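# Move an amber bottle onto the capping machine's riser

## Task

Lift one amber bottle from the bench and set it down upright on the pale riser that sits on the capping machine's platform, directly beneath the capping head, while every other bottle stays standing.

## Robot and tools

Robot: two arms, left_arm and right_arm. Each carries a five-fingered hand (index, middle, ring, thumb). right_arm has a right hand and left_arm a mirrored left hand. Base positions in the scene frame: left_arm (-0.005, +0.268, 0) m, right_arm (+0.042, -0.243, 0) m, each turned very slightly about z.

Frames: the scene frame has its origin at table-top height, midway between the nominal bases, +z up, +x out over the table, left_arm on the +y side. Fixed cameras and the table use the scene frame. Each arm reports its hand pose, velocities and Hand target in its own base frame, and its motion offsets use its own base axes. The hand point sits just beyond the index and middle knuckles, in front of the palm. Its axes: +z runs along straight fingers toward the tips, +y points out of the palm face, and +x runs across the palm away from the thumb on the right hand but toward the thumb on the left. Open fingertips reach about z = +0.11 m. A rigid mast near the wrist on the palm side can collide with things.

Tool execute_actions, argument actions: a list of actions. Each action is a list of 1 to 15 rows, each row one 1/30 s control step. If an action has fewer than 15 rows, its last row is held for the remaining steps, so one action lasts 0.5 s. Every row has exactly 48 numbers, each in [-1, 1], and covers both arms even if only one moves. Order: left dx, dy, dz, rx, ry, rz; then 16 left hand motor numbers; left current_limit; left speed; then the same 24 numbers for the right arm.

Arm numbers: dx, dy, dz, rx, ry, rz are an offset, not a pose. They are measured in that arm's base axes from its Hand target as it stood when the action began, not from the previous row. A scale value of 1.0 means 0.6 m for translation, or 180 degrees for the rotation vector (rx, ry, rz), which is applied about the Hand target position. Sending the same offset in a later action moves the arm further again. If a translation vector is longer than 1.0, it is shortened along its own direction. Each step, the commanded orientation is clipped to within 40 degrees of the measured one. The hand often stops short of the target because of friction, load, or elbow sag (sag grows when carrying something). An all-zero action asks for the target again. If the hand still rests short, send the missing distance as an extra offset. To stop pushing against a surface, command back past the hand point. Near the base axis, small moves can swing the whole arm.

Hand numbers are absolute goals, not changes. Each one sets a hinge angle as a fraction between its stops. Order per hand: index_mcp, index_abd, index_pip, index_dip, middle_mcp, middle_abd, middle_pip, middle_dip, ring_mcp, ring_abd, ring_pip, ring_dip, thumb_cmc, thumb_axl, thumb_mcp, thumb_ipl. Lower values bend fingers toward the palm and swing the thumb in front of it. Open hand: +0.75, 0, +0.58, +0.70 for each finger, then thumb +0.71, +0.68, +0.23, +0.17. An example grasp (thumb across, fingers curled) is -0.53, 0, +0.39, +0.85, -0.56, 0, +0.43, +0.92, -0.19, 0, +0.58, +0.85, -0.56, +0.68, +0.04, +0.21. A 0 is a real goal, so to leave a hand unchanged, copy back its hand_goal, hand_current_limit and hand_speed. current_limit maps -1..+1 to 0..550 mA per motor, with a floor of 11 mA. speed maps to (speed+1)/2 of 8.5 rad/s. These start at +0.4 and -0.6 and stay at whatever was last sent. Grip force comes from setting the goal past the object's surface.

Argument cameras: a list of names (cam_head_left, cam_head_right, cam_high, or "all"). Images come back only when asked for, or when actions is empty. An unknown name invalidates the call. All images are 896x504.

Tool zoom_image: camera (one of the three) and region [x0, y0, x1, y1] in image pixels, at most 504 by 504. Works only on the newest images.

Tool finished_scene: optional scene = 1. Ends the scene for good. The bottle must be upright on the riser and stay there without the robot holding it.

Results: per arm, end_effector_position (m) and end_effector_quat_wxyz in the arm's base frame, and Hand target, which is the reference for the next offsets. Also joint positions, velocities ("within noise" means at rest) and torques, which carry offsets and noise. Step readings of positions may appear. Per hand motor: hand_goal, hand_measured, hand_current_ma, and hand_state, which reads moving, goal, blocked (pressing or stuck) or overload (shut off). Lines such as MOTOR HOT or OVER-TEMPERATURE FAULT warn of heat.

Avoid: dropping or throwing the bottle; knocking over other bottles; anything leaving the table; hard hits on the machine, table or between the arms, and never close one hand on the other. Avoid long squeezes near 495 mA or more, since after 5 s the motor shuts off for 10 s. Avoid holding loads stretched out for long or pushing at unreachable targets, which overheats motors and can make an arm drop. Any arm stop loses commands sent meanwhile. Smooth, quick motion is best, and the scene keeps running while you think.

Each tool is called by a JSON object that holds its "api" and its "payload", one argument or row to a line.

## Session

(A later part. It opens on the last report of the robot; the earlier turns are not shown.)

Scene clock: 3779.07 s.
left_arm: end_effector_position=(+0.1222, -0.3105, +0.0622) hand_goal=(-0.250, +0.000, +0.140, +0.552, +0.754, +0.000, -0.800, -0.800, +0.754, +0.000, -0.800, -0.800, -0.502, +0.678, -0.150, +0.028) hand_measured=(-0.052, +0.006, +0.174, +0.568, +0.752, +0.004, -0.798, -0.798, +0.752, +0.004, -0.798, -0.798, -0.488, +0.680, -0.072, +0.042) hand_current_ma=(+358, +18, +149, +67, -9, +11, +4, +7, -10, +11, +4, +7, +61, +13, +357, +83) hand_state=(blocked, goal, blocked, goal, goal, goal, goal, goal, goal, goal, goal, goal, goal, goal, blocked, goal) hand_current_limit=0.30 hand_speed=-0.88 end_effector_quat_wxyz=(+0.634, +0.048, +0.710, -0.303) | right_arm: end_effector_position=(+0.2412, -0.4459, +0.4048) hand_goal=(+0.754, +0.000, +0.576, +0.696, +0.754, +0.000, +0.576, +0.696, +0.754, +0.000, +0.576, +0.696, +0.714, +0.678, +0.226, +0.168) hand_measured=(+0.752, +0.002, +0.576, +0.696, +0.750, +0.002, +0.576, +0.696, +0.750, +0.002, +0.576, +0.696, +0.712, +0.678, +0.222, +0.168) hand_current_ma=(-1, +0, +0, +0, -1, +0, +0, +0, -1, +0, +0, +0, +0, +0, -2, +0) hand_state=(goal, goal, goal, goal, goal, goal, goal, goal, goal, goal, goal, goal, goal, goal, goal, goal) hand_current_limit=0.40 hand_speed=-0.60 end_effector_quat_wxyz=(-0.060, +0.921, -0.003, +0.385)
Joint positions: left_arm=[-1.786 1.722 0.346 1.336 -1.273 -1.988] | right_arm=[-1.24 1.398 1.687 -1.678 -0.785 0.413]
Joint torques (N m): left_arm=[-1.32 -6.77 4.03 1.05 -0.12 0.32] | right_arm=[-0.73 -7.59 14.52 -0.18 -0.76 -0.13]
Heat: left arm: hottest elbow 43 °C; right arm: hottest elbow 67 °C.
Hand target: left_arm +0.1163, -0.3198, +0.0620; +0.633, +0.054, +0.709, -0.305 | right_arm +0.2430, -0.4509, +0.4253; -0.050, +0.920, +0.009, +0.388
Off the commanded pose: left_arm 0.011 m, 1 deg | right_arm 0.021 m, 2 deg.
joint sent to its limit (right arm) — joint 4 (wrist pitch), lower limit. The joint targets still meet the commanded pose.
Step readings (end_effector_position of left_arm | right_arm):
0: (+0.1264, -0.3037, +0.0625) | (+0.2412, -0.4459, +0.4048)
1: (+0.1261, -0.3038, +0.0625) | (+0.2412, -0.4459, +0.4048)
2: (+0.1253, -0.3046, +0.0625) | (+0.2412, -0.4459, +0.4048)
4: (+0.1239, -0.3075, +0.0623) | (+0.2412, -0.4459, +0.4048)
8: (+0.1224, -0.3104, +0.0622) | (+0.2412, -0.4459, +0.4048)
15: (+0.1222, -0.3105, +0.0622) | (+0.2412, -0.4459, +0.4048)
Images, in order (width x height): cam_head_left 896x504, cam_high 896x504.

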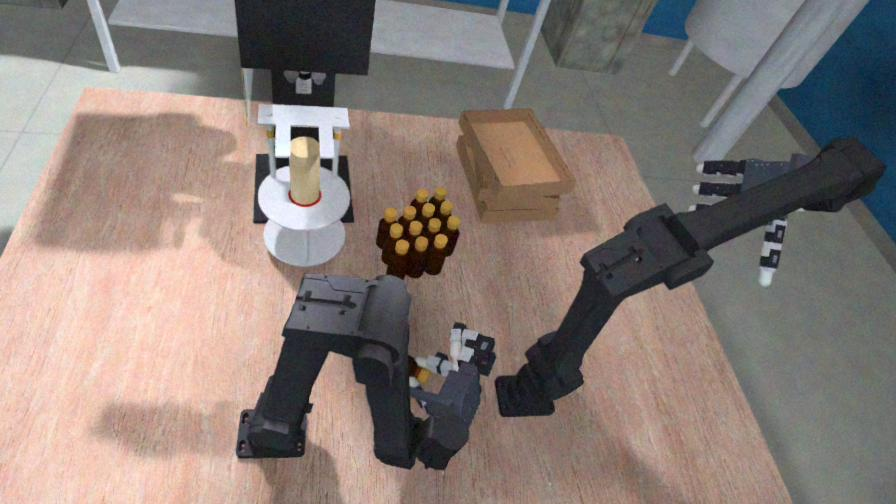

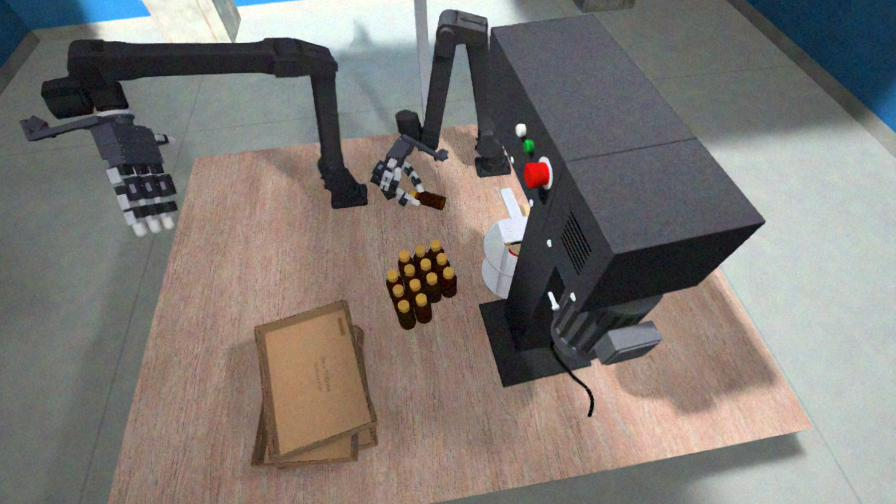

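{"api": "execute_actions", "payload": {
  "actions": [
    [[-0.0043,-0.0071,0,0,0,0,-0.315,0,0.139,0.551,0.754,0,-0.8,-0.8,0.754,0,-0.8,-0.8,-0.503,0.678,-0.25,0.027,0.4,-0.88,0,0,0,0,0,0,0.754,0,0.576,0.696,0.754,0,0.576,0.696,0.754,0,0.576,0.696,0.714,0.678,0.226,0.168,0.4,-0.6]],
    [[-0.0043,-0.0071,0,0,0,0,-0.35,0,0.139,0.551,0.754,0,-0.8,-0.8,0.754,0,-0.8,-0.8,-0.503,0.678,-0.3,0.027,0.77,-0.85,0,0,0,0,0,0,0.754,0,0.576,0.696,0.754,0,0.576,0.696,0.754,0,0.576,0.696,0.714,0.678,0.226,0.168,0.4,-0.6]]
  ],
  "cameras": ["cam_high", "cam_head_left"]
}}

{"api": "zoom_image", "payload": {
  "camera": "cam_high",
  "region": [370, 150, 450, 230]
}}

{"api": "zoom_image", "payload": {
  "camera": "cam_head_left",
  "region": [370, 300, 510, 440]
}}

Scene clock: 3808.67 s.
left_arm: end_effector_position=(+0.1185, -0.3167, +0.0619) hand_goal=(-0.350, +0.000, +0.140, +0.552, +0.754, +0.000, -0.800, -0.800, +0.754, +0.000, -0.800, -0.800, -0.502, +0.678, -0.300, +0.028) hand_measured=(-0.052, +0.006, +0.178, +0.570, +0.752, +0.004, -0.798, -0.798, +0.752, +0.004, -0.798, -0.798, -0.488, +0.682, -0.094, +0.048) hand_current_ma=(+487, +19, +171, +73, -9, +11, +4, +7, -10, +11, +4, +7, +63, +15, +487, +120) hand_state=(blocked, goal, blocked, goal, goal, goal, goal, goal, goal, goal, goal, goal, goal, goal, blocked, blocked) hand_current_limit=0.77 hand_speed=-0.85 end_effector_quat_wxyz=(+0.635, +0.049, +0.710, -0.300) | right_arm: end_effector_position=(+0.2412, -0.4459, +0.4048) hand_goal=(+0.754, +0.000, +0.576, +0.696, +0.754, +0.000, +0.576, +0.696, +0.754, +0.000, +0.576, +0.696, +0.714, +0.678, +0.226, +0.168) hand_measured=(+0.752, +0.002, +0.576, +0.696, +0.750, +0.002, +0.576, +0.696, +0.750, +0.002, +0.576, +0.696, +0.712, +0.678, +0.222, +0.168) hand_current_ma=(-1, +0, +0, +0, -1, +0, +0, +0, -1, +0, +0, +0, +0, +0, -2, +0) hand_state=(goal, goal, goal, goal, goal, goal, goal, goal, goal, goal, goal, goal, goal, goal, goal, goal) hand_current_limit=0.40 hand_speed=-0.60 end_effector_quat_wxyz=(-0.060, +0.921, -0.003, +0.385)
Joint positions: left_arm=[-1.793 1.73 0.367 1.318 -1.283 -1.988] | right_arm=[-1.24 1.398 1.687 -1.678 -0.785 0.413]
Joint torques (N m): left_arm=[-1.55 -6.95 4.44 1.05 -0.11 0.3] | right_arm=[-0.73 -7.53 14.53 -0.18 -0.76 -0.13]
Heat: left arm: hottest elbow 44 °C; right arm: hottest elbow 67 °C.
Hand target: left_arm +0.1112, -0.3283, +0.0621; +0.633, +0.054, +0.709, -0.305 | right_arm +0.2430, -0.4509, +0.4253; -0.050, +0.920, +0.009, +0.388
Off the commanded pose: left_arm 0.014 m, 1 deg | right_arm 0.021 m, 2 deg.
joint sent to its limit (right arm) — joint 4 (wrist pitch), lower limit. The joint targets still meet the commanded pose.
Step readings (end_effector_position of left_arm | right_arm):
0: (+0.1222, -0.3105, +0.0622) | (+0.2412, -0.4459, +0.4048)
1: (+0.1220, -0.3106, +0.0622) | (+0.2412, -0.4459, +0.4048)
2: (+0.1216, -0.3112, +0.0622) | (+0.2412, -0.4459, +0.4048)
4: (+0.1209, -0.3124, +0.0620) | (+0.2412, -0.4459, +0.4048)
8: (+0.1208, -0.3132, +0.0618) | (+0.2412, -0.4459, +0.4048)
15: (+0.1208, -0.3132, +0.0618) | (+0.2412, -0.4459, +0.4048)
16: (+0.1206, -0.3133, +0.0618) | (+0.2412, -0.4459, +0.4048)
17: (+0.1203, -0.3137, +0.0618) | (+0.2412, -0.4459, +0.4048)
19: (+0.1193, -0.3153, +0.0617) | (+0.2412, -0.4459, +0.4048)
23: (+0.1185, -0.3167, +0.0619) | (+0.2412, -0.4459, +0.4048)
30: (+0.1185, -0.3167, +0.0619) | (+0.2412, -0.4459, +0.4048)
Images, in order (width x height): cam_head_left 896x504, cam_high 896x504.

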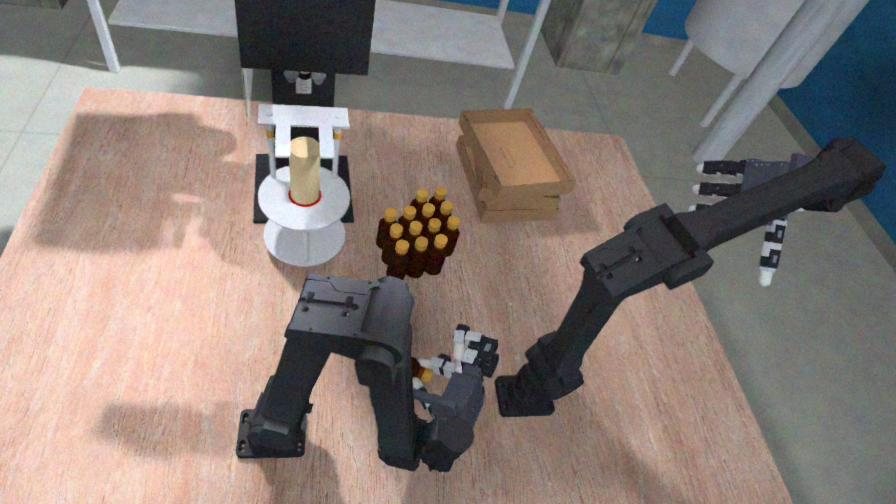

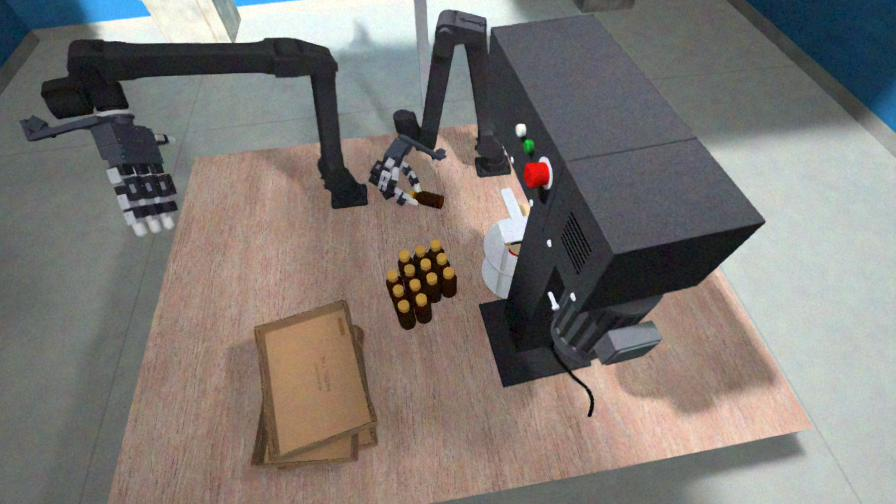

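Scaled by 6.300 from the camera's 896x504 image, which has a finer 1280x720 frame.

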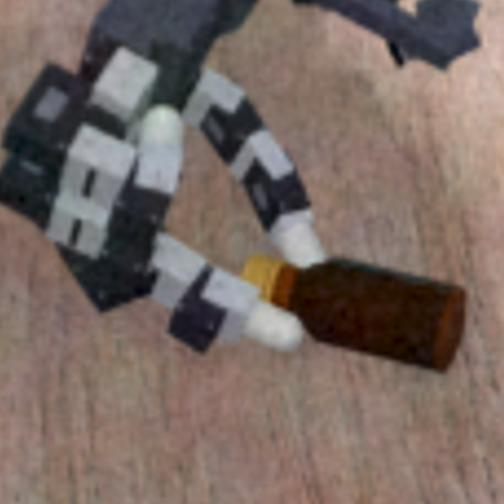

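Scaled by 3.600 from the camera's 896x504 image, which has a finer 1280x720 frame.

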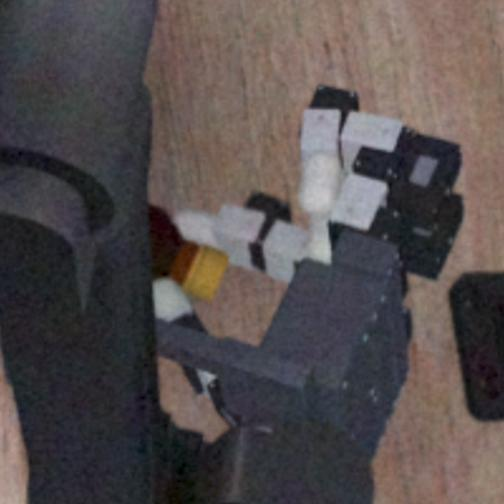

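{"api": "execute_actions", "payload": {
  "actions": [
    [[0.003,0.005,0.015,0,0,0,-0.35,0,0.139,0.551,0.754,0,-0.8,-0.8,0.754,0,-0.8,-0.8,-0.503,0.678,-0.3,0.027,0.77,-0.85,0,0,0,0,0,0,0.754,0,0.576,0.696,0.754,0,0.576,0.696,0.754,0,0.576,0.696,0.714,0.678,0.226,0.168,0.4,-0.6]],
    [[0.003,0.005,0.013,0,0,0,-0.35,0,0.139,0.551,0.754,0,-0.8,-0.8,0.754,0,-0.8,-0.8,-0.503,0.678,-0.3,0.027,0.77,-0.85,0,0,0,0,0,0,0.754,0,0.576,0.696,0.754,0,0.576,0.696,0.754,0,0.576,0.696,0.714,0.678,0.226,0.168,0.4,-0.6]],
    [[0.003,0.005,0.013,0,0,0,-0.35,0,0.139,0.551,0.754,0,-0.8,-0.8,0.754,0,-0.8,-0.8,-0.503,0.678,-0.3,0.027,0.77,-0.85,0,0,0,0,0,0,0.754,0,0.576,0.696,0.754,0,0.576,0.696,0.754,0,0.576,0.696,0.714,0.678,0.226,0.168,0.4,-0.6]]
  ],
  "cameras": ["cam_high", "cam_head_right"]
}}

{"api": "zoom_image", "payload": {
  "camera": "cam_high",
  "region": [370, 150, 450, 230]
}}

{"api": "zoom_image", "payload": {
  "camera": "cam_head_right",
  "region": [360, 320, 480, 440]
}}

Scene clock: 3826.33 s.
left_arm: end_effector_position=(+0.1182, -0.3186, +0.0836) hand_goal=(-0.350, +0.000, +0.140, +0.552, +0.754, +0.000, -0.800, -0.800, +0.754, +0.000, -0.800, -0.800, -0.502, +0.678, -0.300, +0.028) hand_measured=(-0.052, +0.012, +0.178, +0.570, +0.752, +0.004, -0.798, -0.798, +0.752, +0.004, -0.798, -0.798, -0.478, +0.686, -0.094, +0.050) hand_current_ma=(+487, +40, +171, +73, -9, +11, +4, +7, -10, +11, +4, +7, +109, +41, +487, +127) hand_state=(blocked, goal, blocked, goal, goal, goal, goal, goal, goal, goal, goal, goal, blocked, goal, blocked, blocked) hand_current_limit=0.77 hand_speed=-0.85 end_effector_quat_wxyz=(+0.633, +0.049, +0.709, -0.305) | right_arm: end_effector_position=(+0.2412, -0.4459, +0.4048) hand_goal=(+0.754, +0.000, +0.576, +0.696, +0.754, +0.000, +0.576, +0.696, +0.754, +0.000, +0.576, +0.696, +0.714, +0.678, +0.226, +0.168) hand_measured=(+0.752, +0.002, +0.576, +0.696, +0.750, +0.002, +0.576, +0.696, +0.750, +0.002, +0.576, +0.696, +0.712, +0.678, +0.222, +0.168) hand_current_ma=(-1, +0, +0, +0, -1, +0, +0, +0, -1, +0, +0, +0, +0, +0, -2, +0) hand_state=(goal, goal, goal, goal, goal, goal, goal, goal, goal, goal, goal, goal, goal, goal, goal, goal) hand_current_limit=0.40 hand_speed=-0.60 end_effector_quat_wxyz=(-0.060, +0.921, -0.003, +0.385)
Joint positions: left_arm=[-1.793 1.626 0.367 1.22 -1.275 -1.988] | right_arm=[-1.24 1.398 1.687 -1.678 -0.785 0.413]
Joint torques (N m): left_arm=[-0.73 -8.29 3.26 1.01 -0.02 0.34] | right_arm=[-0.73 -7.53 14.52 -0.17 -0.76 -0.13]
Heat: left arm: hottest elbow 44 °C; right arm: hottest elbow 67 °C.
Hand target: left_arm +0.1166, -0.3192, +0.0867; +0.633, +0.054, +0.709, -0.305 | right_arm +0.2430, -0.4509, +0.4253; -0.050, +0.920, +0.009, +0.388
Off the commanded pose: left_arm 0.003 m, 1 deg | right_arm 0.021 m, 2 deg.
joint sent to its limit (right arm) — joint 4 (wrist pitch), lower limit. The joint targets still meet the commanded pose.
Step readings (end_effector_position of left_arm | right_arm):
0: (+0.1185, -0.3167, +0.0619) | (+0.2412, -0.4459, +0.4048)
1: (+0.1185, -0.3167, +0.0619) | (+0.2412, -0.4459, +0.4048)
2: (+0.1185, -0.3166, +0.0623) | (+0.2412, -0.4459, +0.4048)
4: (+0.1185, -0.3165, +0.0634) | (+0.2412, -0.4459, +0.4048)
8: (+0.1185, -0.3164, +0.0647) | (+0.2412, -0.4459, +0.4048)
15: (+0.1186, -0.3164, +0.0647) | (+0.2412, -0.4459, +0.4048)
16: (+0.1185, -0.3166, +0.0651) | (+0.2412, -0.4459, +0.4048)
17: (+0.1185, -0.3167, +0.0663) | (+0.2412, -0.4459, +0.4048)
19: (+0.1184, -0.3172, +0.0703) | (+0.2412, -0.4459, +0.4048)
23: (+0.1183, -0.3178, +0.0749) | (+0.2412, -0.4459, +0.4048)
30: (+0.1183, -0.3178, +0.0747) | (+0.2412, -0.4459, +0.4048)
31: (+0.1183, -0.3180, +0.0751) | (+0.2412, -0.4459, +0.4048)
32: (+0.1183, -0.3180, +0.0761) | (+0.2412, -0.4459, +0.4048)
34: (+0.1182, -0.3182, +0.0796) | (+0.2412, -0.4459, +0.4048)
38: (+0.1181, -0.3186, +0.0837) | (+0.2412, -0.4459, +0.4048)
45: (+0.1182, -0.3186, +0.0836) | (+0.2412, -0.4459, +0.4048)
Images, in order (width x height): cam_head_right 896x504, cam_high 896x504.

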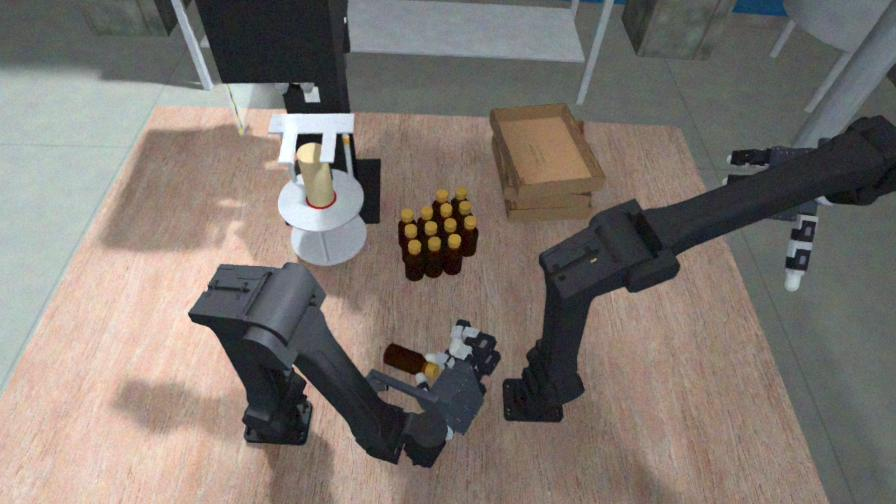

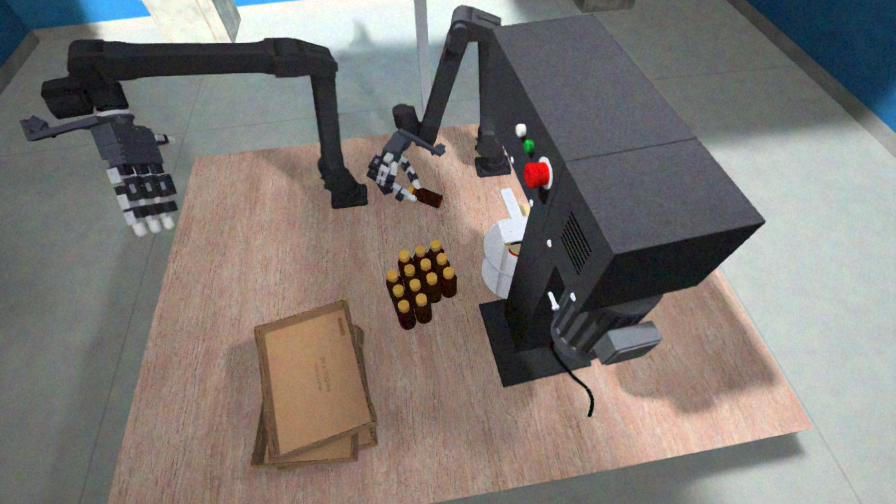

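Scaled by 6.300 from the camera's 896x504 image, which has a finer 1280x720 frame.

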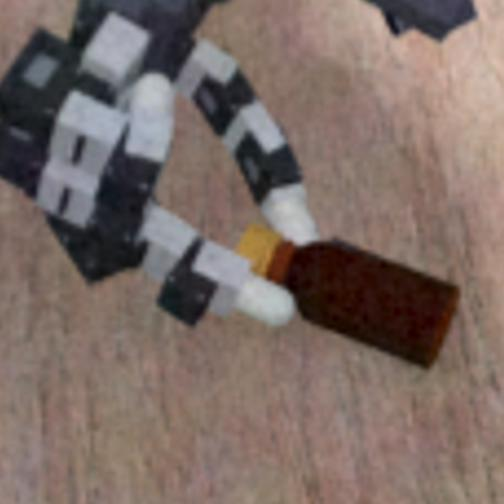

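Scaled by 4.200 from the camera's 896x504 image, which has a finer 1280x720 frame.

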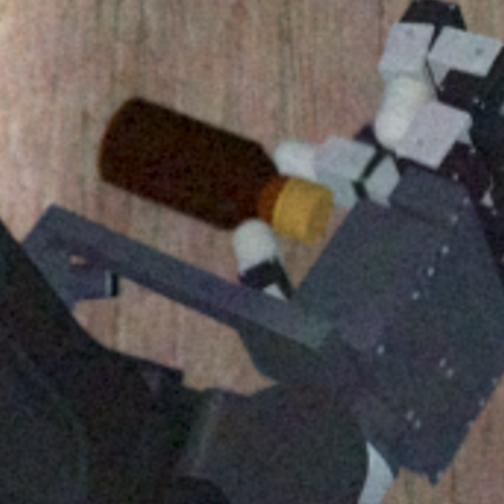

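{"api": "execute_actions", "payload": {
  "actions": [
    [[0.003,0.006,0.015,0,0,0,-0.35,0,0.139,0.551,0.754,0,-0.8,-0.8,0.754,0,-0.8,-0.8,-0.503,0.678,-0.3,0.027,0.77,-0.85,0,0,0,0,0,0,0.754,0,0.576,0.696,0.754,0,0.576,0.696,0.754,0,0.576,0.696,0.714,0.678,0.226,0.168,0.4,-0.6]],
    [[0.003,0.006,0.015,0,0,0,-0.35,0,0.139,0.551,0.754,0,-0.8,-0.8,0.754,0,-0.8,-0.8,-0.503,0.678,-0.3,0.027,0.77,-0.85,0,0,0,0,0,0,0.754,0,0.576,0.696,0.754,0,0.576,0.696,0.754,0,0.576,0.696,0.714,0.678,0.226,0.168,0.4,-0.6]],
    [[0.003,0.006,0.015,0,0,0,-0.35,0,0.139,0.551,0.754,0,-0.8,-0.8,0.754,0,-0.8,-0.8,-0.503,0.678,-0.3,0.027,0.77,-0.85,0,0,0,0,0,0,0.754,0,0.576,0.696,0.754,0,0.576,0.696,0.754,0,0.576,0.696,0.714,0.678,0.226,0.168,0.4,-0.6]]
  ],
  "cameras": ["cam_high", "cam_head_right"]
}}

{"api": "zoom_image", "payload": {
  "camera": "cam_high",
  "region": [370, 140, 450, 220]
}}

{"api": "zoom_image", "payload": {
  "camera": "cam_head_right",
  "region": [360, 320, 480, 440]
}}

Scene clock: 3843.97 s.
left_arm: end_effector_position=(+0.1199, -0.3116, +0.1122) hand_goal=(-0.350, +0.000, +0.140, +0.552, +0.754, +0.000, -0.800, -0.800, +0.754, +0.000, -0.800, -0.800, -0.502, +0.678, -0.300, +0.028) hand_measured=(-0.052, +0.010, +0.178, +0.570, +0.752, +0.004, -0.798, -0.798, +0.752, +0.004, -0.798, -0.798, -0.476, +0.688, -0.096, +0.050) hand_current_ma=(+487, +38, +171, +73, -9, +11, +4, +7, -10, +11, +4, +7, +116, +49, +487, +127) hand_state=(blocked, goal, blocked, goal, goal, goal, goal, goal, goal, goal, goal, goal, blocked, goal, blocked, blocked) hand_current_limit=0.77 hand_speed=-0.85 end_effector_quat_wxyz=(+0.631, +0.050, +0.709, -0.311) | right_arm: end_effector_position=(+0.2412, -0.4459, +0.4048) hand_goal=(+0.754, +0.000, +0.576, +0.696, +0.754, +0.000, +0.576, +0.696, +0.754, +0.000, +0.576, +0.696, +0.714, +0.678, +0.226, +0.168) hand_measured=(+0.752, +0.002, +0.576, +0.696, +0.750, +0.002, +0.576, +0.696, +0.750, +0.002, +0.576, +0.696, +0.712, +0.678, +0.222, +0.168) hand_current_ma=(-1, +0, +0, +0, -1, +0, +0, +0, -1, +0, +0, +0, +0, +0, -2, +0) hand_state=(goal, goal, goal, goal, goal, goal, goal, goal, goal, goal, goal, goal, goal, goal, goal, goal) hand_current_limit=0.40 hand_speed=-0.60 end_effector_quat_wxyz=(-0.060, +0.921, -0.003, +0.385)
Joint positions: left_arm=[-1.793 1.475 0.35 1.093 -1.264 -1.988] | right_arm=[-1.24 1.398 1.687 -1.678 -0.785 0.413]
Joint torques (N m): left_arm=[0.03 -7.12 3.88 1.06 -0.05 0.34] | right_arm=[-0.73 -7.53 14.5 -0.17 -0.76 -0.13]
Heat: left arm: hottest elbow 44 °C; right arm: hottest elbow 67 °C.
Hand target: left_arm +0.1220, -0.3084, +0.1136; +0.633, +0.054, +0.709, -0.305 | right_arm +0.2430, -0.4509, +0.4253; -0.050, +0.920, +0.009, +0.388
Off the commanded pose: left_arm 0.004 m, 1 deg | right_arm 0.021 m, 2 deg.
joint sent to its limit (right arm) — joint 4 (wrist pitch), lower limit. The joint targets still meet the commanded pose.
Step readings (end_effector_position of left_arm | right_arm):
0: (+0.1182, -0.3186, +0.0836) | (+0.2412, -0.4459, +0.4048)
1: (+0.1181, -0.3188, +0.0841) | (+0.2412, -0.4459, +0.4048)
2: (+0.1182, -0.3186, +0.0853) | (+0.2412, -0.4459, +0.4048)
4: (+0.1183, -0.3180, +0.0892) | (+0.2412, -0.4459, +0.4048)
8: (+0.1183, -0.3181, +0.0942) | (+0.2412, -0.4459, +0.4048)
15: (+0.1183, -0.3180, +0.0940) | (+0.2412, -0.4459, +0.4048)
16: (+0.1184, -0.3180, +0.0944) | (+0.2412, -0.4459, +0.4048)
17: (+0.1185, -0.3174, +0.0953) | (+0.2412, -0.4459, +0.4048)
19: (+0.1189, -0.3157, +0.0987) | (+0.2412, -0.4459, +0.4048)
23: (+0.1190, -0.3152, +0.1032) | (+0.2412, -0.4459, +0.4048)
30: (+0.1191, -0.3149, +0.1031) | (+0.2412, -0.4459, +0.4048)
31: (+0.1191, -0.3149, +0.1034) | (+0.2412, -0.4459, +0.4048)
32: (+0.1193, -0.3143, +0.1044) | (+0.2412, -0.4459, +0.4048)
34: (+0.1196, -0.3126, +0.1079) | (+0.2412, -0.4459, +0.4048)
38: (+0.1198, -0.3118, +0.1124) | (+0.2412, -0.4459, +0.4048)
45: (+0.1199, -0.3116, +0.1122) | (+0.2412, -0.4459, +0.4048)
Images, in order (width x height): cam_head_right 896x504, cam_high 896x504.

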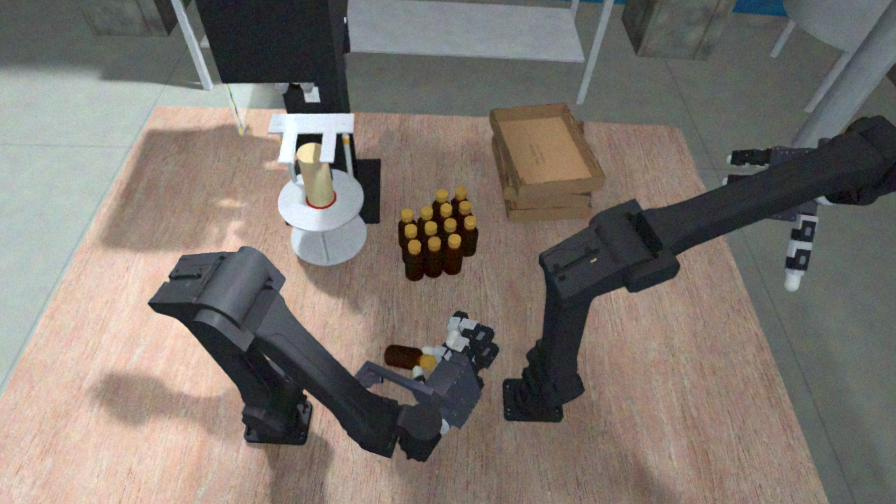

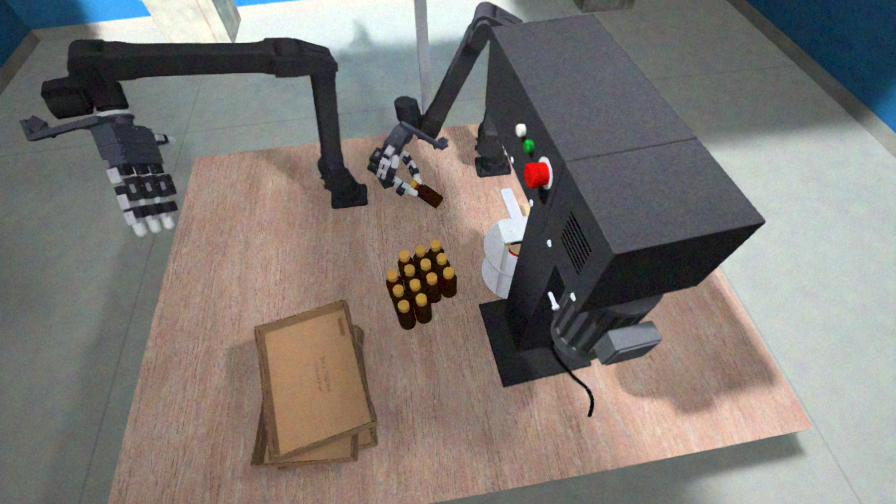

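Scaled by 6.300 from the camera's 896x504 image, which has a finer 1280x720 frame.

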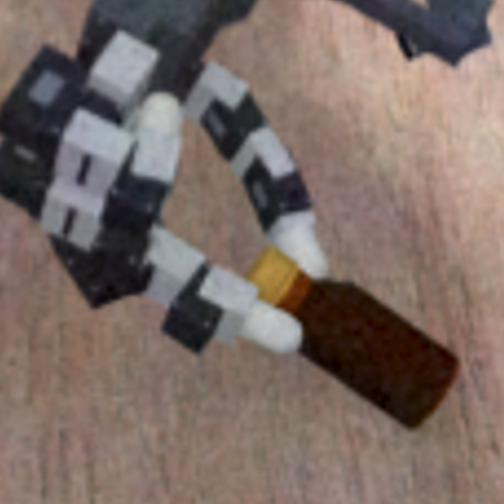

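Scaled by 4.200 from the camera's 896x504 image, which has a finer 1280x720 frame.

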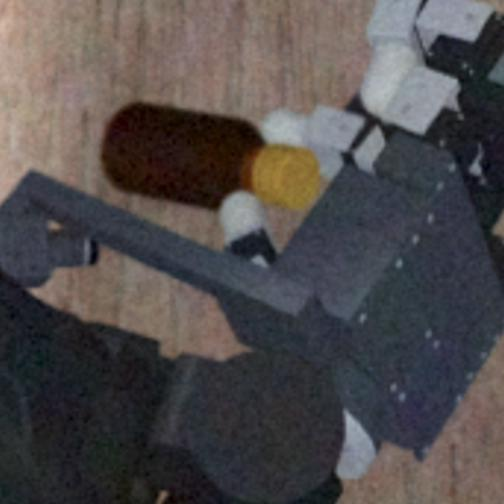

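{"api": "execute_actions", "payload": {
  "actions": [
    [[0.005,0.009,0.013,0,0,0,-0.35,0,0.139,0.551,0.754,0,-0.8,-0.8,0.754,0,-0.8,-0.8,-0.503,0.678,-0.3,0.027,0.77,-0.85,0,0,0,0,0,0,0.754,0,0.576,0.696,0.754,0,0.576,0.696,0.754,0,0.576,0.696,0.714,0.678,0.226,0.168,0.4,-0.6]],
    [[0.005,0.009,0.013,0,0,0,-0.35,0,0.139,0.551,0.754,0,-0.8,-0.8,0.754,0,-0.8,-0.8,-0.503,0.678,-0.3,0.027,0.77,-0.85,0,0,0,0,0,0,0.754,0,0.576,0.696,0.754,0,0.576,0.696,0.754,0,0.576,0.696,0.714,0.678,0.226,0.168,0.4,-0.6]],
    [[0.005,0.009,0.01,0,0,0,-0.35,0,0.139,0.551,0.754,0,-0.8,-0.8,0.754,0,-0.8,-0.8,-0.503,0.678,-0.3,0.027,0.77,-0.85,0,0,0,0,0,0,0.754,0,0.576,0.696,0.754,0,0.576,0.696,0.754,0,0.576,0.696,0.714,0.678,0.226,0.168,0.4,-0.6]]
  ],
  "cameras": ["cam_high", "cam_head_right"]
}}

{"api": "zoom_image", "payload": {
  "camera": "cam_high",
  "region": [370, 140, 450, 220]
}}

{"api": "zoom_image", "payload": {
  "camera": "cam_head_right",
  "region": [360, 310, 480, 430]
}}

Scene clock: 3859.37 s.
left_arm: end_effector_position=(+0.1264, -0.2963, +0.1340) hand_goal=(-0.350, +0.000, +0.140, +0.552, +0.754, +0.000, -0.800, -0.800, +0.754, +0.000, -0.800, -0.800, -0.502, +0.678, -0.300, +0.028) hand_measured=(-0.052, +0.008, +0.178, +0.570, +0.752, +0.004, -0.798, -0.798, +0.752, +0.004, -0.798, -0.798, -0.476, +0.688, -0.098, +0.050) hand_current_ma=(+487, +28, +171, +73, -9, +11, +4, +7, -10, +11, +4, +7, +118, +53, +487, +129) hand_state=(blocked, goal, blocked, goal, goal, goal, goal, goal, goal, goal, goal, goal, blocked, goal, blocked, blocked) hand_current_limit=0.77 hand_speed=-0.85 end_effector_quat_wxyz=(+0.630, +0.052, +0.709, -0.314) | right_arm: end_effector_position=(+0.2412, -0.4459, +0.4048) hand_goal=(+0.754, +0.000, +0.576, +0.696, +0.754, +0.000, +0.576, +0.696, +0.754, +0.000, +0.576, +0.696, +0.714, +0.678, +0.226, +0.168) hand_measured=(+0.752, +0.002, +0.576, +0.696, +0.750, +0.002, +0.576, +0.696, +0.750, +0.002, +0.576, +0.696, +0.712, +0.678, +0.222, +0.168) hand_current_ma=(-1, +0, +0, +0, -1, +0, +0, +0, -1, +0, +0, +0, +0, +0, -2, +0) hand_state=(goal, goal, goal, goal, goal, goal, goal, goal, goal, goal, goal, goal, goal, goal, goal, goal) hand_current_limit=0.40 hand_speed=-0.60 end_effector_quat_wxyz=(-0.060, +0.921, -0.003, +0.385)
Joint positions: left_arm=[-1.783 1.328 0.319 0.978 -1.247 -1.988] | right_arm=[-1.24 1.398 1.687 -1.678 -0.785 0.413]
Joint torques (N m): left_arm=[0.85 -6.07 4.7 1.07 0.02 0.36] | right_arm=[-0.73 -7.59 14.52 -0.18 -0.76 -0.13]
Heat: left arm: hottest elbow 44 °C; right arm: hottest elbow 67 °C.
Hand target: left_arm +0.1310, -0.2923, +0.1352; +0.633, +0.054, +0.709, -0.305 | right_arm +0.2430, -0.4509, +0.4253; -0.050, +0.920, +0.009, +0.388
Off the commanded pose: left_arm 0.006 m, 1 deg | right_arm 0.021 m, 2 deg.
joint sent to its limit (right arm) — joint 4 (wrist pitch), lower limit. The joint targets still meet the commanded pose.
Step readings (end_effector_position of left_arm | right_arm):
0: (+0.1199, -0.3116, +0.1122) | (+0.2412, -0.4459, +0.4048)
1: (+0.1199, -0.3116, +0.1124) | (+0.2412, -0.4459, +0.4048)
2: (+0.1201, -0.3108, +0.1132) | (+0.2412, -0.4459, +0.4048)
4: (+0.1207, -0.3084, +0.1162) | (+0.2412, -0.4459, +0.4048)
8: (+0.1211, -0.3070, +0.1202) | (+0.2412, -0.4459, +0.4048)
15: (+0.1212, -0.3068, +0.1201) | (+0.2412, -0.4459, +0.4048)
16: (+0.1212, -0.3067, +0.1203) | (+0.2412, -0.4459, +0.4048)
17: (+0.1215, -0.3059, +0.1211) | (+0.2412, -0.4459, +0.4048)
19: (+0.1223, -0.3033, +0.1240) | (+0.2412, -0.4459, +0.4048)
23: (+0.1230, -0.3019, +0.1281) | (+0.2412, -0.4459, +0.4048)
30: (+0.1231, -0.3018, +0.1281) | (+0.2412, -0.4459, +0.4048)
31: (+0.1234, -0.3017, +0.1282) | (+0.2412, -0.4459, +0.4048)
32: (+0.1240, -0.3008, +0.1289) | (+0.2412, -0.4459, +0.4048)
34: (+0.1248, -0.2984, +0.1311) | (+0.2412, -0.4459, +0.4048)
38: (+0.1263, -0.2965, +0.1341) | (+0.2412, -0.4459, +0.4048)
45: (+0.1264, -0.2963, +0.1340) | (+0.2412, -0.4459, +0.4048)
Images, in order (width x height): cam_head_right 896x504, cam_high 896x504.

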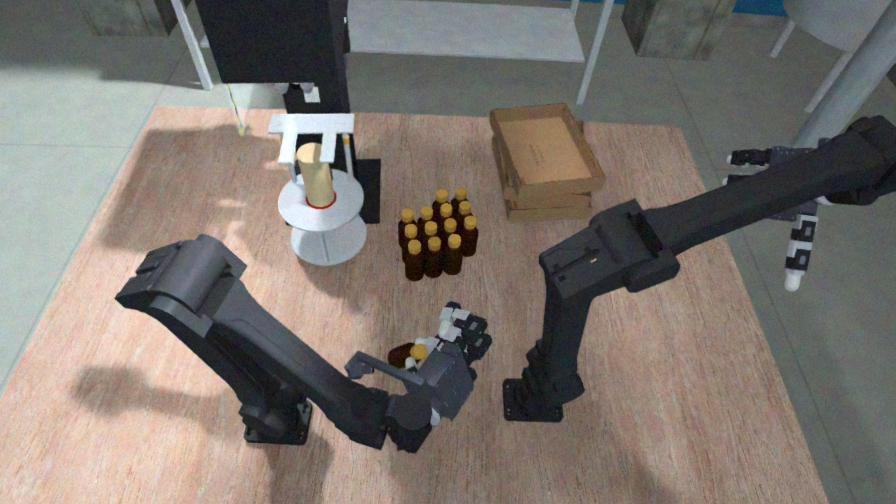

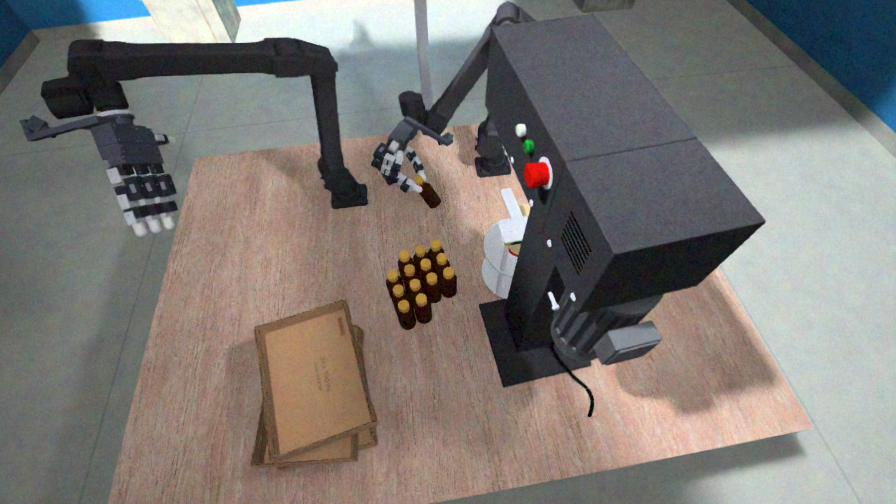

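Scaled by 6.300 from the camera's 896x504 image, which has a finer 1280x720 frame.

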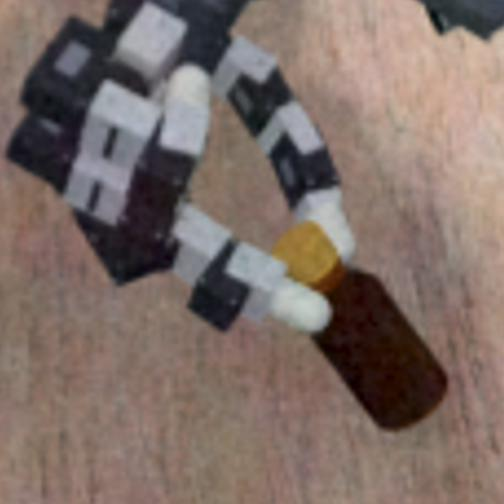

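Scaled by 4.200 from the camera's 896x504 image, which has a finer 1280x720 frame.

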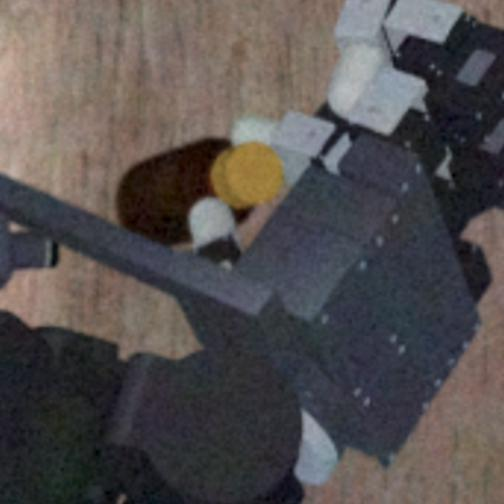

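{"api": "execute_actions", "payload": {
  "actions": [
    [[0.0095,0.0157,0.0,0,0,0,-0.35,0,0.139,0.551,0.754,0,-0.8,-0.8,0.754,0,-0.8,-0.8,-0.503,0.678,-0.3,0.027,0.77,-0.85,0,0,0,0,0,0,0.754,0,0.576,0.696,0.754,0,0.576,0.696,0.754,0,0.576,0.696,0.714,0.678,0.226,0.168,0.4,-0.6]],
    [[0.0095,0.0157,0.0,0,0,0,-0.35,0,0.139,0.551,0.754,0,-0.8,-0.8,0.754,0,-0.8,-0.8,-0.503,0.678,-0.3,0.027,0.77,-0.85,0,0,0,0,0,0,0.754,0,0.576,0.696,0.754,0,0.576,0.696,0.754,0,0.576,0.696,0.714,0.678,0.226,0.168,0.4,-0.6]]
  ],
  "cameras": ["cam_high", "cam_head_right"]
}}

{"api": "zoom_image", "payload": {
  "camera": "cam_high",
  "region": [370, 140, 450, 220]
}}

{"api": "zoom_image", "payload": {
  "camera": "cam_head_right",
  "region": [360, 310, 480, 430]
}}

Scene clock: 3879.13 s.
left_arm: end_effector_position=(+0.1378, -0.2790, +0.1360) hand_goal=(-0.350, +0.000, +0.140, +0.552, +0.754, +0.000, -0.800, -0.800, +0.754, +0.000, -0.800, -0.800, -0.502, +0.678, -0.300, +0.028) hand_measured=(-0.052, +0.002, +0.180, +0.570, +0.752, +0.004, -0.798, -0.798, +0.752, +0.004, -0.798, -0.798, -0.488, +0.682, -0.104, +0.050) hand_current_ma=(+487, +6, +180, +73, -9, +11, +4, +7, -10, +11, +4, +7, +60, +22, +487, +129) hand_state=(blocked, goal, blocked, goal, goal, goal, goal, goal, goal, goal, goal, goal, goal, goal, blocked, blocked) hand_current_limit=0.77 hand_speed=-0.85 end_effector_quat_wxyz=(+0.629, +0.049, +0.708, -0.317) | right_arm: end_effector_position=(+0.2412, -0.4459, +0.4048) hand_goal=(+0.754, +0.000, +0.576, +0.696, +0.754, +0.000, +0.576, +0.696, +0.754, +0.000, +0.576, +0.696, +0.714, +0.678, +0.226, +0.168) hand_measured=(+0.752, +0.002, +0.576, +0.696, +0.750, +0.002, +0.576, +0.696, +0.750, +0.002, +0.576, +0.696, +0.712, +0.678, +0.222, +0.168) hand_current_ma=(-1, +0, +0, +0, -1, +0, +0, +0, -1, +0, +0, +0, +0, +0, -2, +0) hand_state=(goal, goal, goal, goal, goal, goal, goal, goal, goal, goal, goal, goal, goal, goal, goal, goal) hand_current_limit=0.40 hand_speed=-0.60 end_effector_quat_wxyz=(-0.060, +0.921, -0.003, +0.385)
Joint positions: left_arm=[-1.753 1.26 0.271 0.969 -1.218 -1.987] | right_arm=[-1.24 1.398 1.687 -1.678 -0.785 0.413]
Joint torques (N m): left_arm=[0.67 -4.89 4.63 1.14 0.04 0.38] | right_arm=[-0.73 -7.53 14.5 -0.18 -0.76 -0.13]
Heat: left arm: hottest elbow 43 °C; right arm: hottest elbow 67 °C.
Hand target: left_arm +0.1424, -0.2735, +0.1353; +0.633, +0.054, +0.709, -0.305 | right_arm +0.2430, -0.4509, +0.4253; -0.050, +0.920, +0.009, +0.388
Off the commanded pose: left_arm 0.007 m, 2 deg | right_arm 0.021 m, 2 deg.
joint sent to its limit (right arm) — joint 4 (wrist pitch), lower limit. The joint targets still meet the commanded pose.
Step readings (end_effector_position of left_arm | right_arm):
0: (+0.1264, -0.2963, +0.1340) | (+0.2412, -0.4459, +0.4048)
1: (+0.1268, -0.2962, +0.1338) | (+0.2412, -0.4459, +0.4048)
2: (+0.1275, -0.2955, +0.1337) | (+0.2412, -0.4459, +0.4048)
4: (+0.1292, -0.2919, +0.1347) | (+0.2412, -0.4459, +0.4048)
8: (+0.1314, -0.2887, +0.1358) | (+0.2412, -0.4459, +0.4048)
15: (+0.1317, -0.2885, +0.1356) | (+0.2412, -0.4459, +0.4048)
16: (+0.1322, -0.2882, +0.1354) | (+0.2412, -0.4459, +0.4048)
17: (+0.1328, -0.2876, +0.1353) | (+0.2412, -0.4459, +0.4048)
19: (+0.1350, -0.2831, +0.1356) | (+0.2412, -0.4459, +0.4048)
23: (+0.1376, -0.2791, +0.1362) | (+0.2412, -0.4459, +0.4048)
30: (+0.1378, -0.2790, +0.1360) | (+0.2412, -0.4459, +0.4048)
Images, in order (width x height): cam_head_right 896x504, cam_high 896x504.

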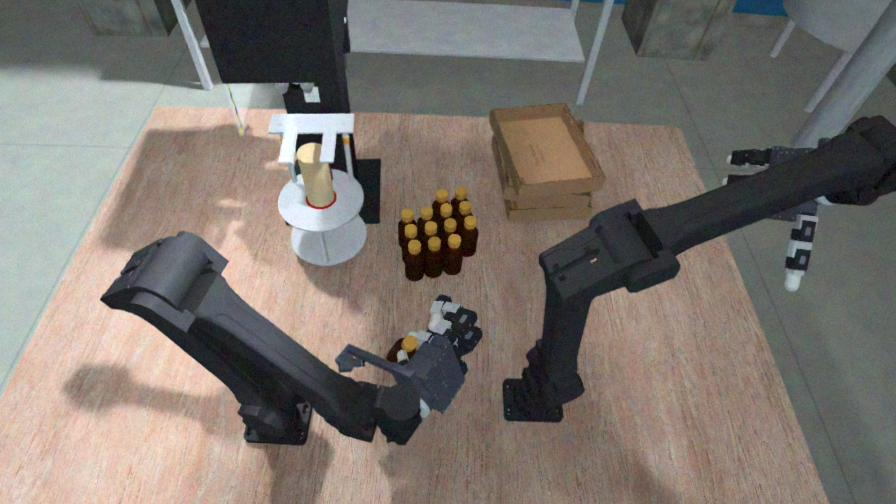

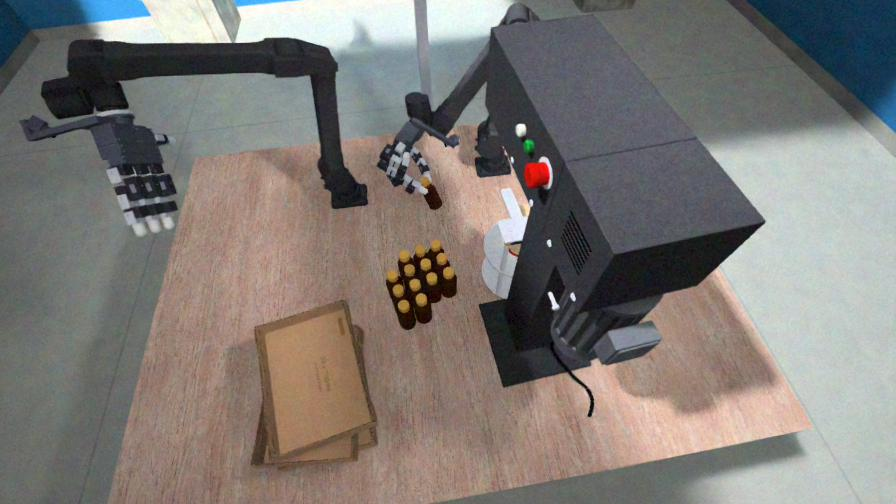

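Scaled by 6.300 from the camera's 896x504 image, which has a finer 1280x720 frame.

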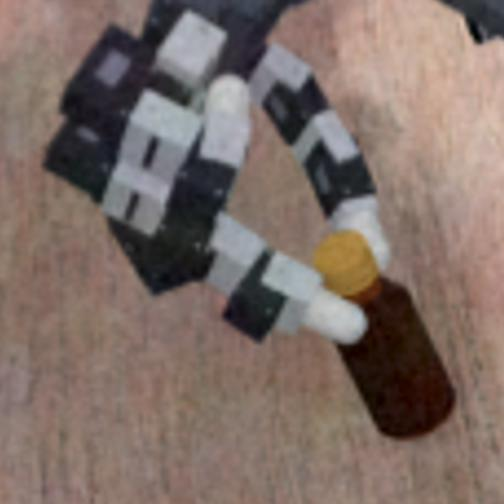

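Scaled by 4.200 from the camera's 896x504 image, which has a finer 1280x720 frame.

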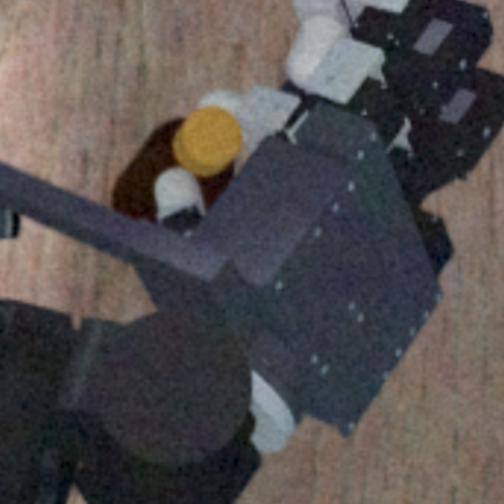

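{"api": "execute_actions", "payload": {
  "actions": [
    [[0.0095,0.0157,-0.002,0,0,0,-0.35,0,0.139,0.551,0.754,0,-0.8,-0.8,0.754,0,-0.8,-0.8,-0.503,0.678,-0.3,0.027,0.77,-0.85,0,0,0,0,0,0,0.754,0,0.576,0.696,0.754,0,0.576,0.696,0.754,0,0.576,0.696,0.714,0.678,0.226,0.168,0.4,-0.6]],
    [[0.0095,0.0157,-0.002,0,0,0,-0.35,0,0.139,0.551,0.754,0,-0.8,-0.8,0.754,0,-0.8,-0.8,-0.503,0.678,-0.3,0.027,0.77,-0.85,0,0,0,0,0,0,0.754,0,0.576,0.696,0.754,0,0.576,0.696,0.754,0,0.576,0.696,0.714,0.678,0.226,0.168,0.4,-0.6]]
  ],
  "cameras": ["cam_high", "cam_head_right"]
}}

{"api": "zoom_image", "payload": {
  "camera": "cam_high",
  "region": [370, 140, 450, 220]
}}

{"api": "zoom_image", "payload": {
  "camera": "cam_head_right",
  "region": [360, 310, 480, 430]
}}

Scene clock: 3897.93 s.
left_arm: end_effector_position=(+0.1500, -0.2587, +0.1332) hand_goal=(-0.350, +0.000, +0.140, +0.552, +0.754, +0.000, -0.800, -0.800, +0.754, +0.000, -0.800, -0.800, -0.502, +0.678, -0.300, +0.028) hand_measured=(-0.052, -0.002, +0.184, +0.572, +0.752, +0.004, -0.798, -0.798, +0.752, +0.004, -0.798, -0.798, -0.496, +0.680, -0.116, +0.050) hand_current_ma=(+487, -3, +201, +85, -9, +11, +4, +7, -10, +11, +4, +7, +21, +6, +487, +129) hand_state=(blocked, goal, blocked, goal, goal, goal, goal, goal, goal, goal, goal, goal, goal, goal, blocked, blocked) hand_current_limit=0.77 hand_speed=-0.85 end_effector_quat_wxyz=(+0.631, +0.050, +0.708, -0.314) | right_arm: end_effector_position=(+0.2412, -0.4459, +0.4048) hand_goal=(+0.754, +0.000, +0.576, +0.696, +0.754, +0.000, +0.576, +0.696, +0.754, +0.000, +0.576, +0.696, +0.714, +0.678, +0.226, +0.168) hand_measured=(+0.752, +0.002, +0.576, +0.696, +0.750, +0.002, +0.576, +0.696, +0.750, +0.002, +0.576, +0.696, +0.712, +0.678, +0.222, +0.168) hand_current_ma=(-1, +0, +0, +0, -1, +0, +0, +0, -1, +0, +0, +0, +0, +0, -2, +0) hand_state=(goal, goal, goal, goal, goal, goal, goal, goal, goal, goal, goal, goal, goal, goal, goal, goal) hand_current_limit=0.40 hand_speed=-0.60 end_effector_quat_wxyz=(-0.060, +0.921, -0.003, +0.385)
Joint positions: left_arm=[-1.718 1.202 0.216 0.966 -1.185 -1.981] | right_arm=[-1.24 1.398 1.687 -1.678 -0.785 0.413]
Joint torques (N m): left_arm=[0.62 -4.31 4.83 1.17 0.12 0.36] | right_arm=[-0.73 -7.53 14.52 -0.17 -0.76 -0.13]
Heat: left arm: hottest elbow 44 °C; right arm: hottest elbow 67 °C.
Hand target: left_arm +0.1538, -0.2546, +0.1329; +0.633, +0.054, +0.709, -0.306 | right_arm +0.2430, -0.4509, +0.4253; -0.050, +0.920, +0.009, +0.388
Off the commanded pose: left_arm 0.006 m, 1 deg | right_arm 0.021 m, 2 deg.
joint sent to its limit (right arm) — joint 4 (wrist pitch), lower limit. The joint targets still meet the commanded pose.
Step readings (end_effector_position of left_arm | right_arm):
0: (+0.1378, -0.2790, +0.1360) | (+0.2412, -0.4459, +0.4048)
1: (+0.1382, -0.2788, +0.1356) | (+0.2412, -0.4459, +0.4048)
2: (+0.1390, -0.2780, +0.1353) | (+0.2412, -0.4459, +0.4048)
4: (+0.1412, -0.2734, +0.1353) | (+0.2412, -0.4459, +0.4048)
8: (+0.1439, -0.2689, +0.1349) | (+0.2412, -0.4459, +0.4048)
15: (+0.1440, -0.2689, +0.1349) | (+0.2412, -0.4459, +0.4048)
16: (+0.1445, -0.2687, +0.1346) | (+0.2412, -0.4459, +0.4048)
17: (+0.1454, -0.2679, +0.1343) | (+0.2412, -0.4459, +0.4048)
19: (+0.1476, -0.2633, +0.1341) | (+0.2412, -0.4459, +0.4048)
23: (+0.1500, -0.2586, +0.1332) | (+0.2412, -0.4459, +0.4048)
30: (+0.1500, -0.2587, +0.1332) | (+0.2412, -0.4459, +0.4048)
Images, in order (width x height): cam_head_right 896x504, cam_high 896x504.

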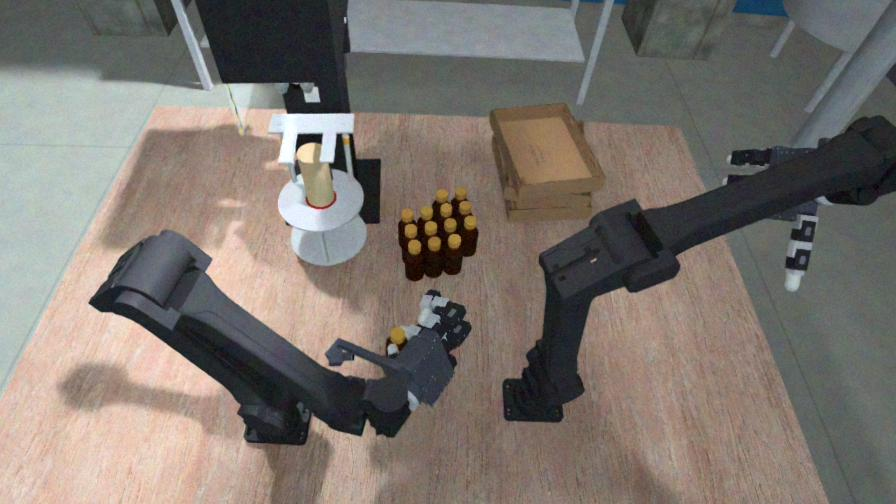

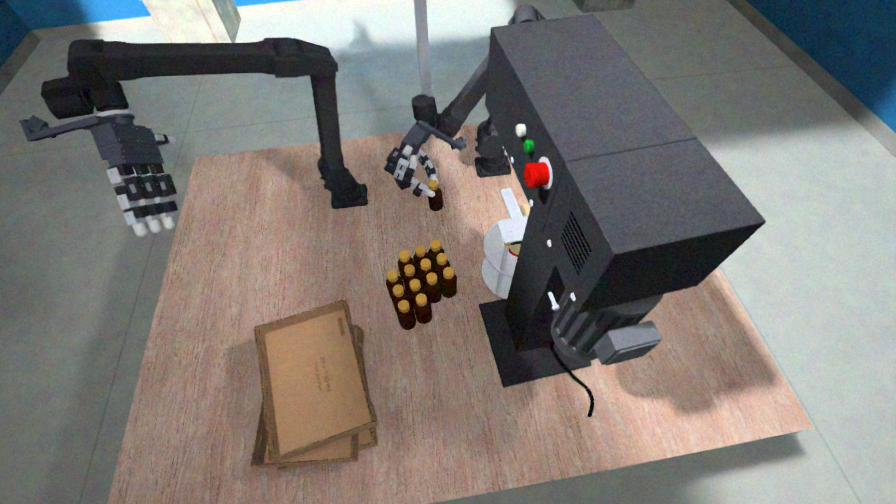

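Scaled by 6.300 from the camera's 896x504 image, which has a finer 1280x720 frame.

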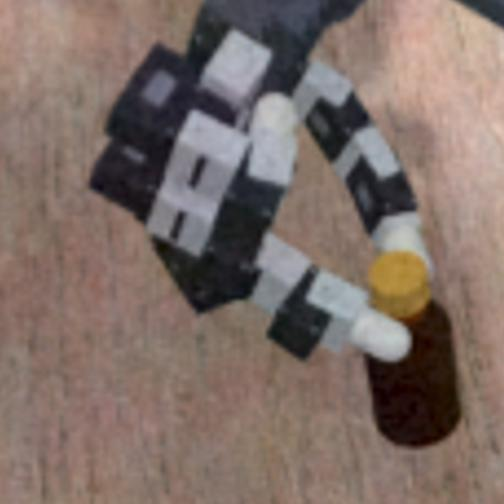

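Scaled by 4.200 from the camera's 896x504 image, which has a finer 1280x720 frame.

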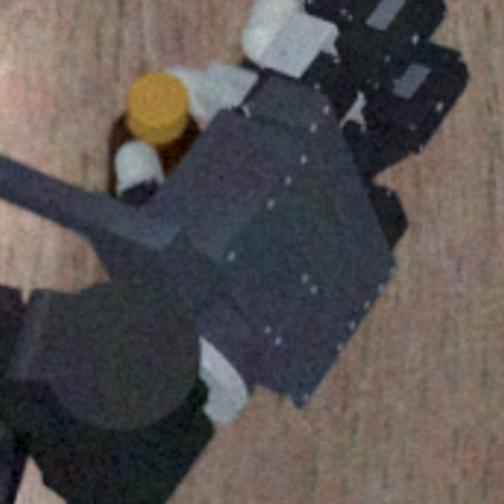

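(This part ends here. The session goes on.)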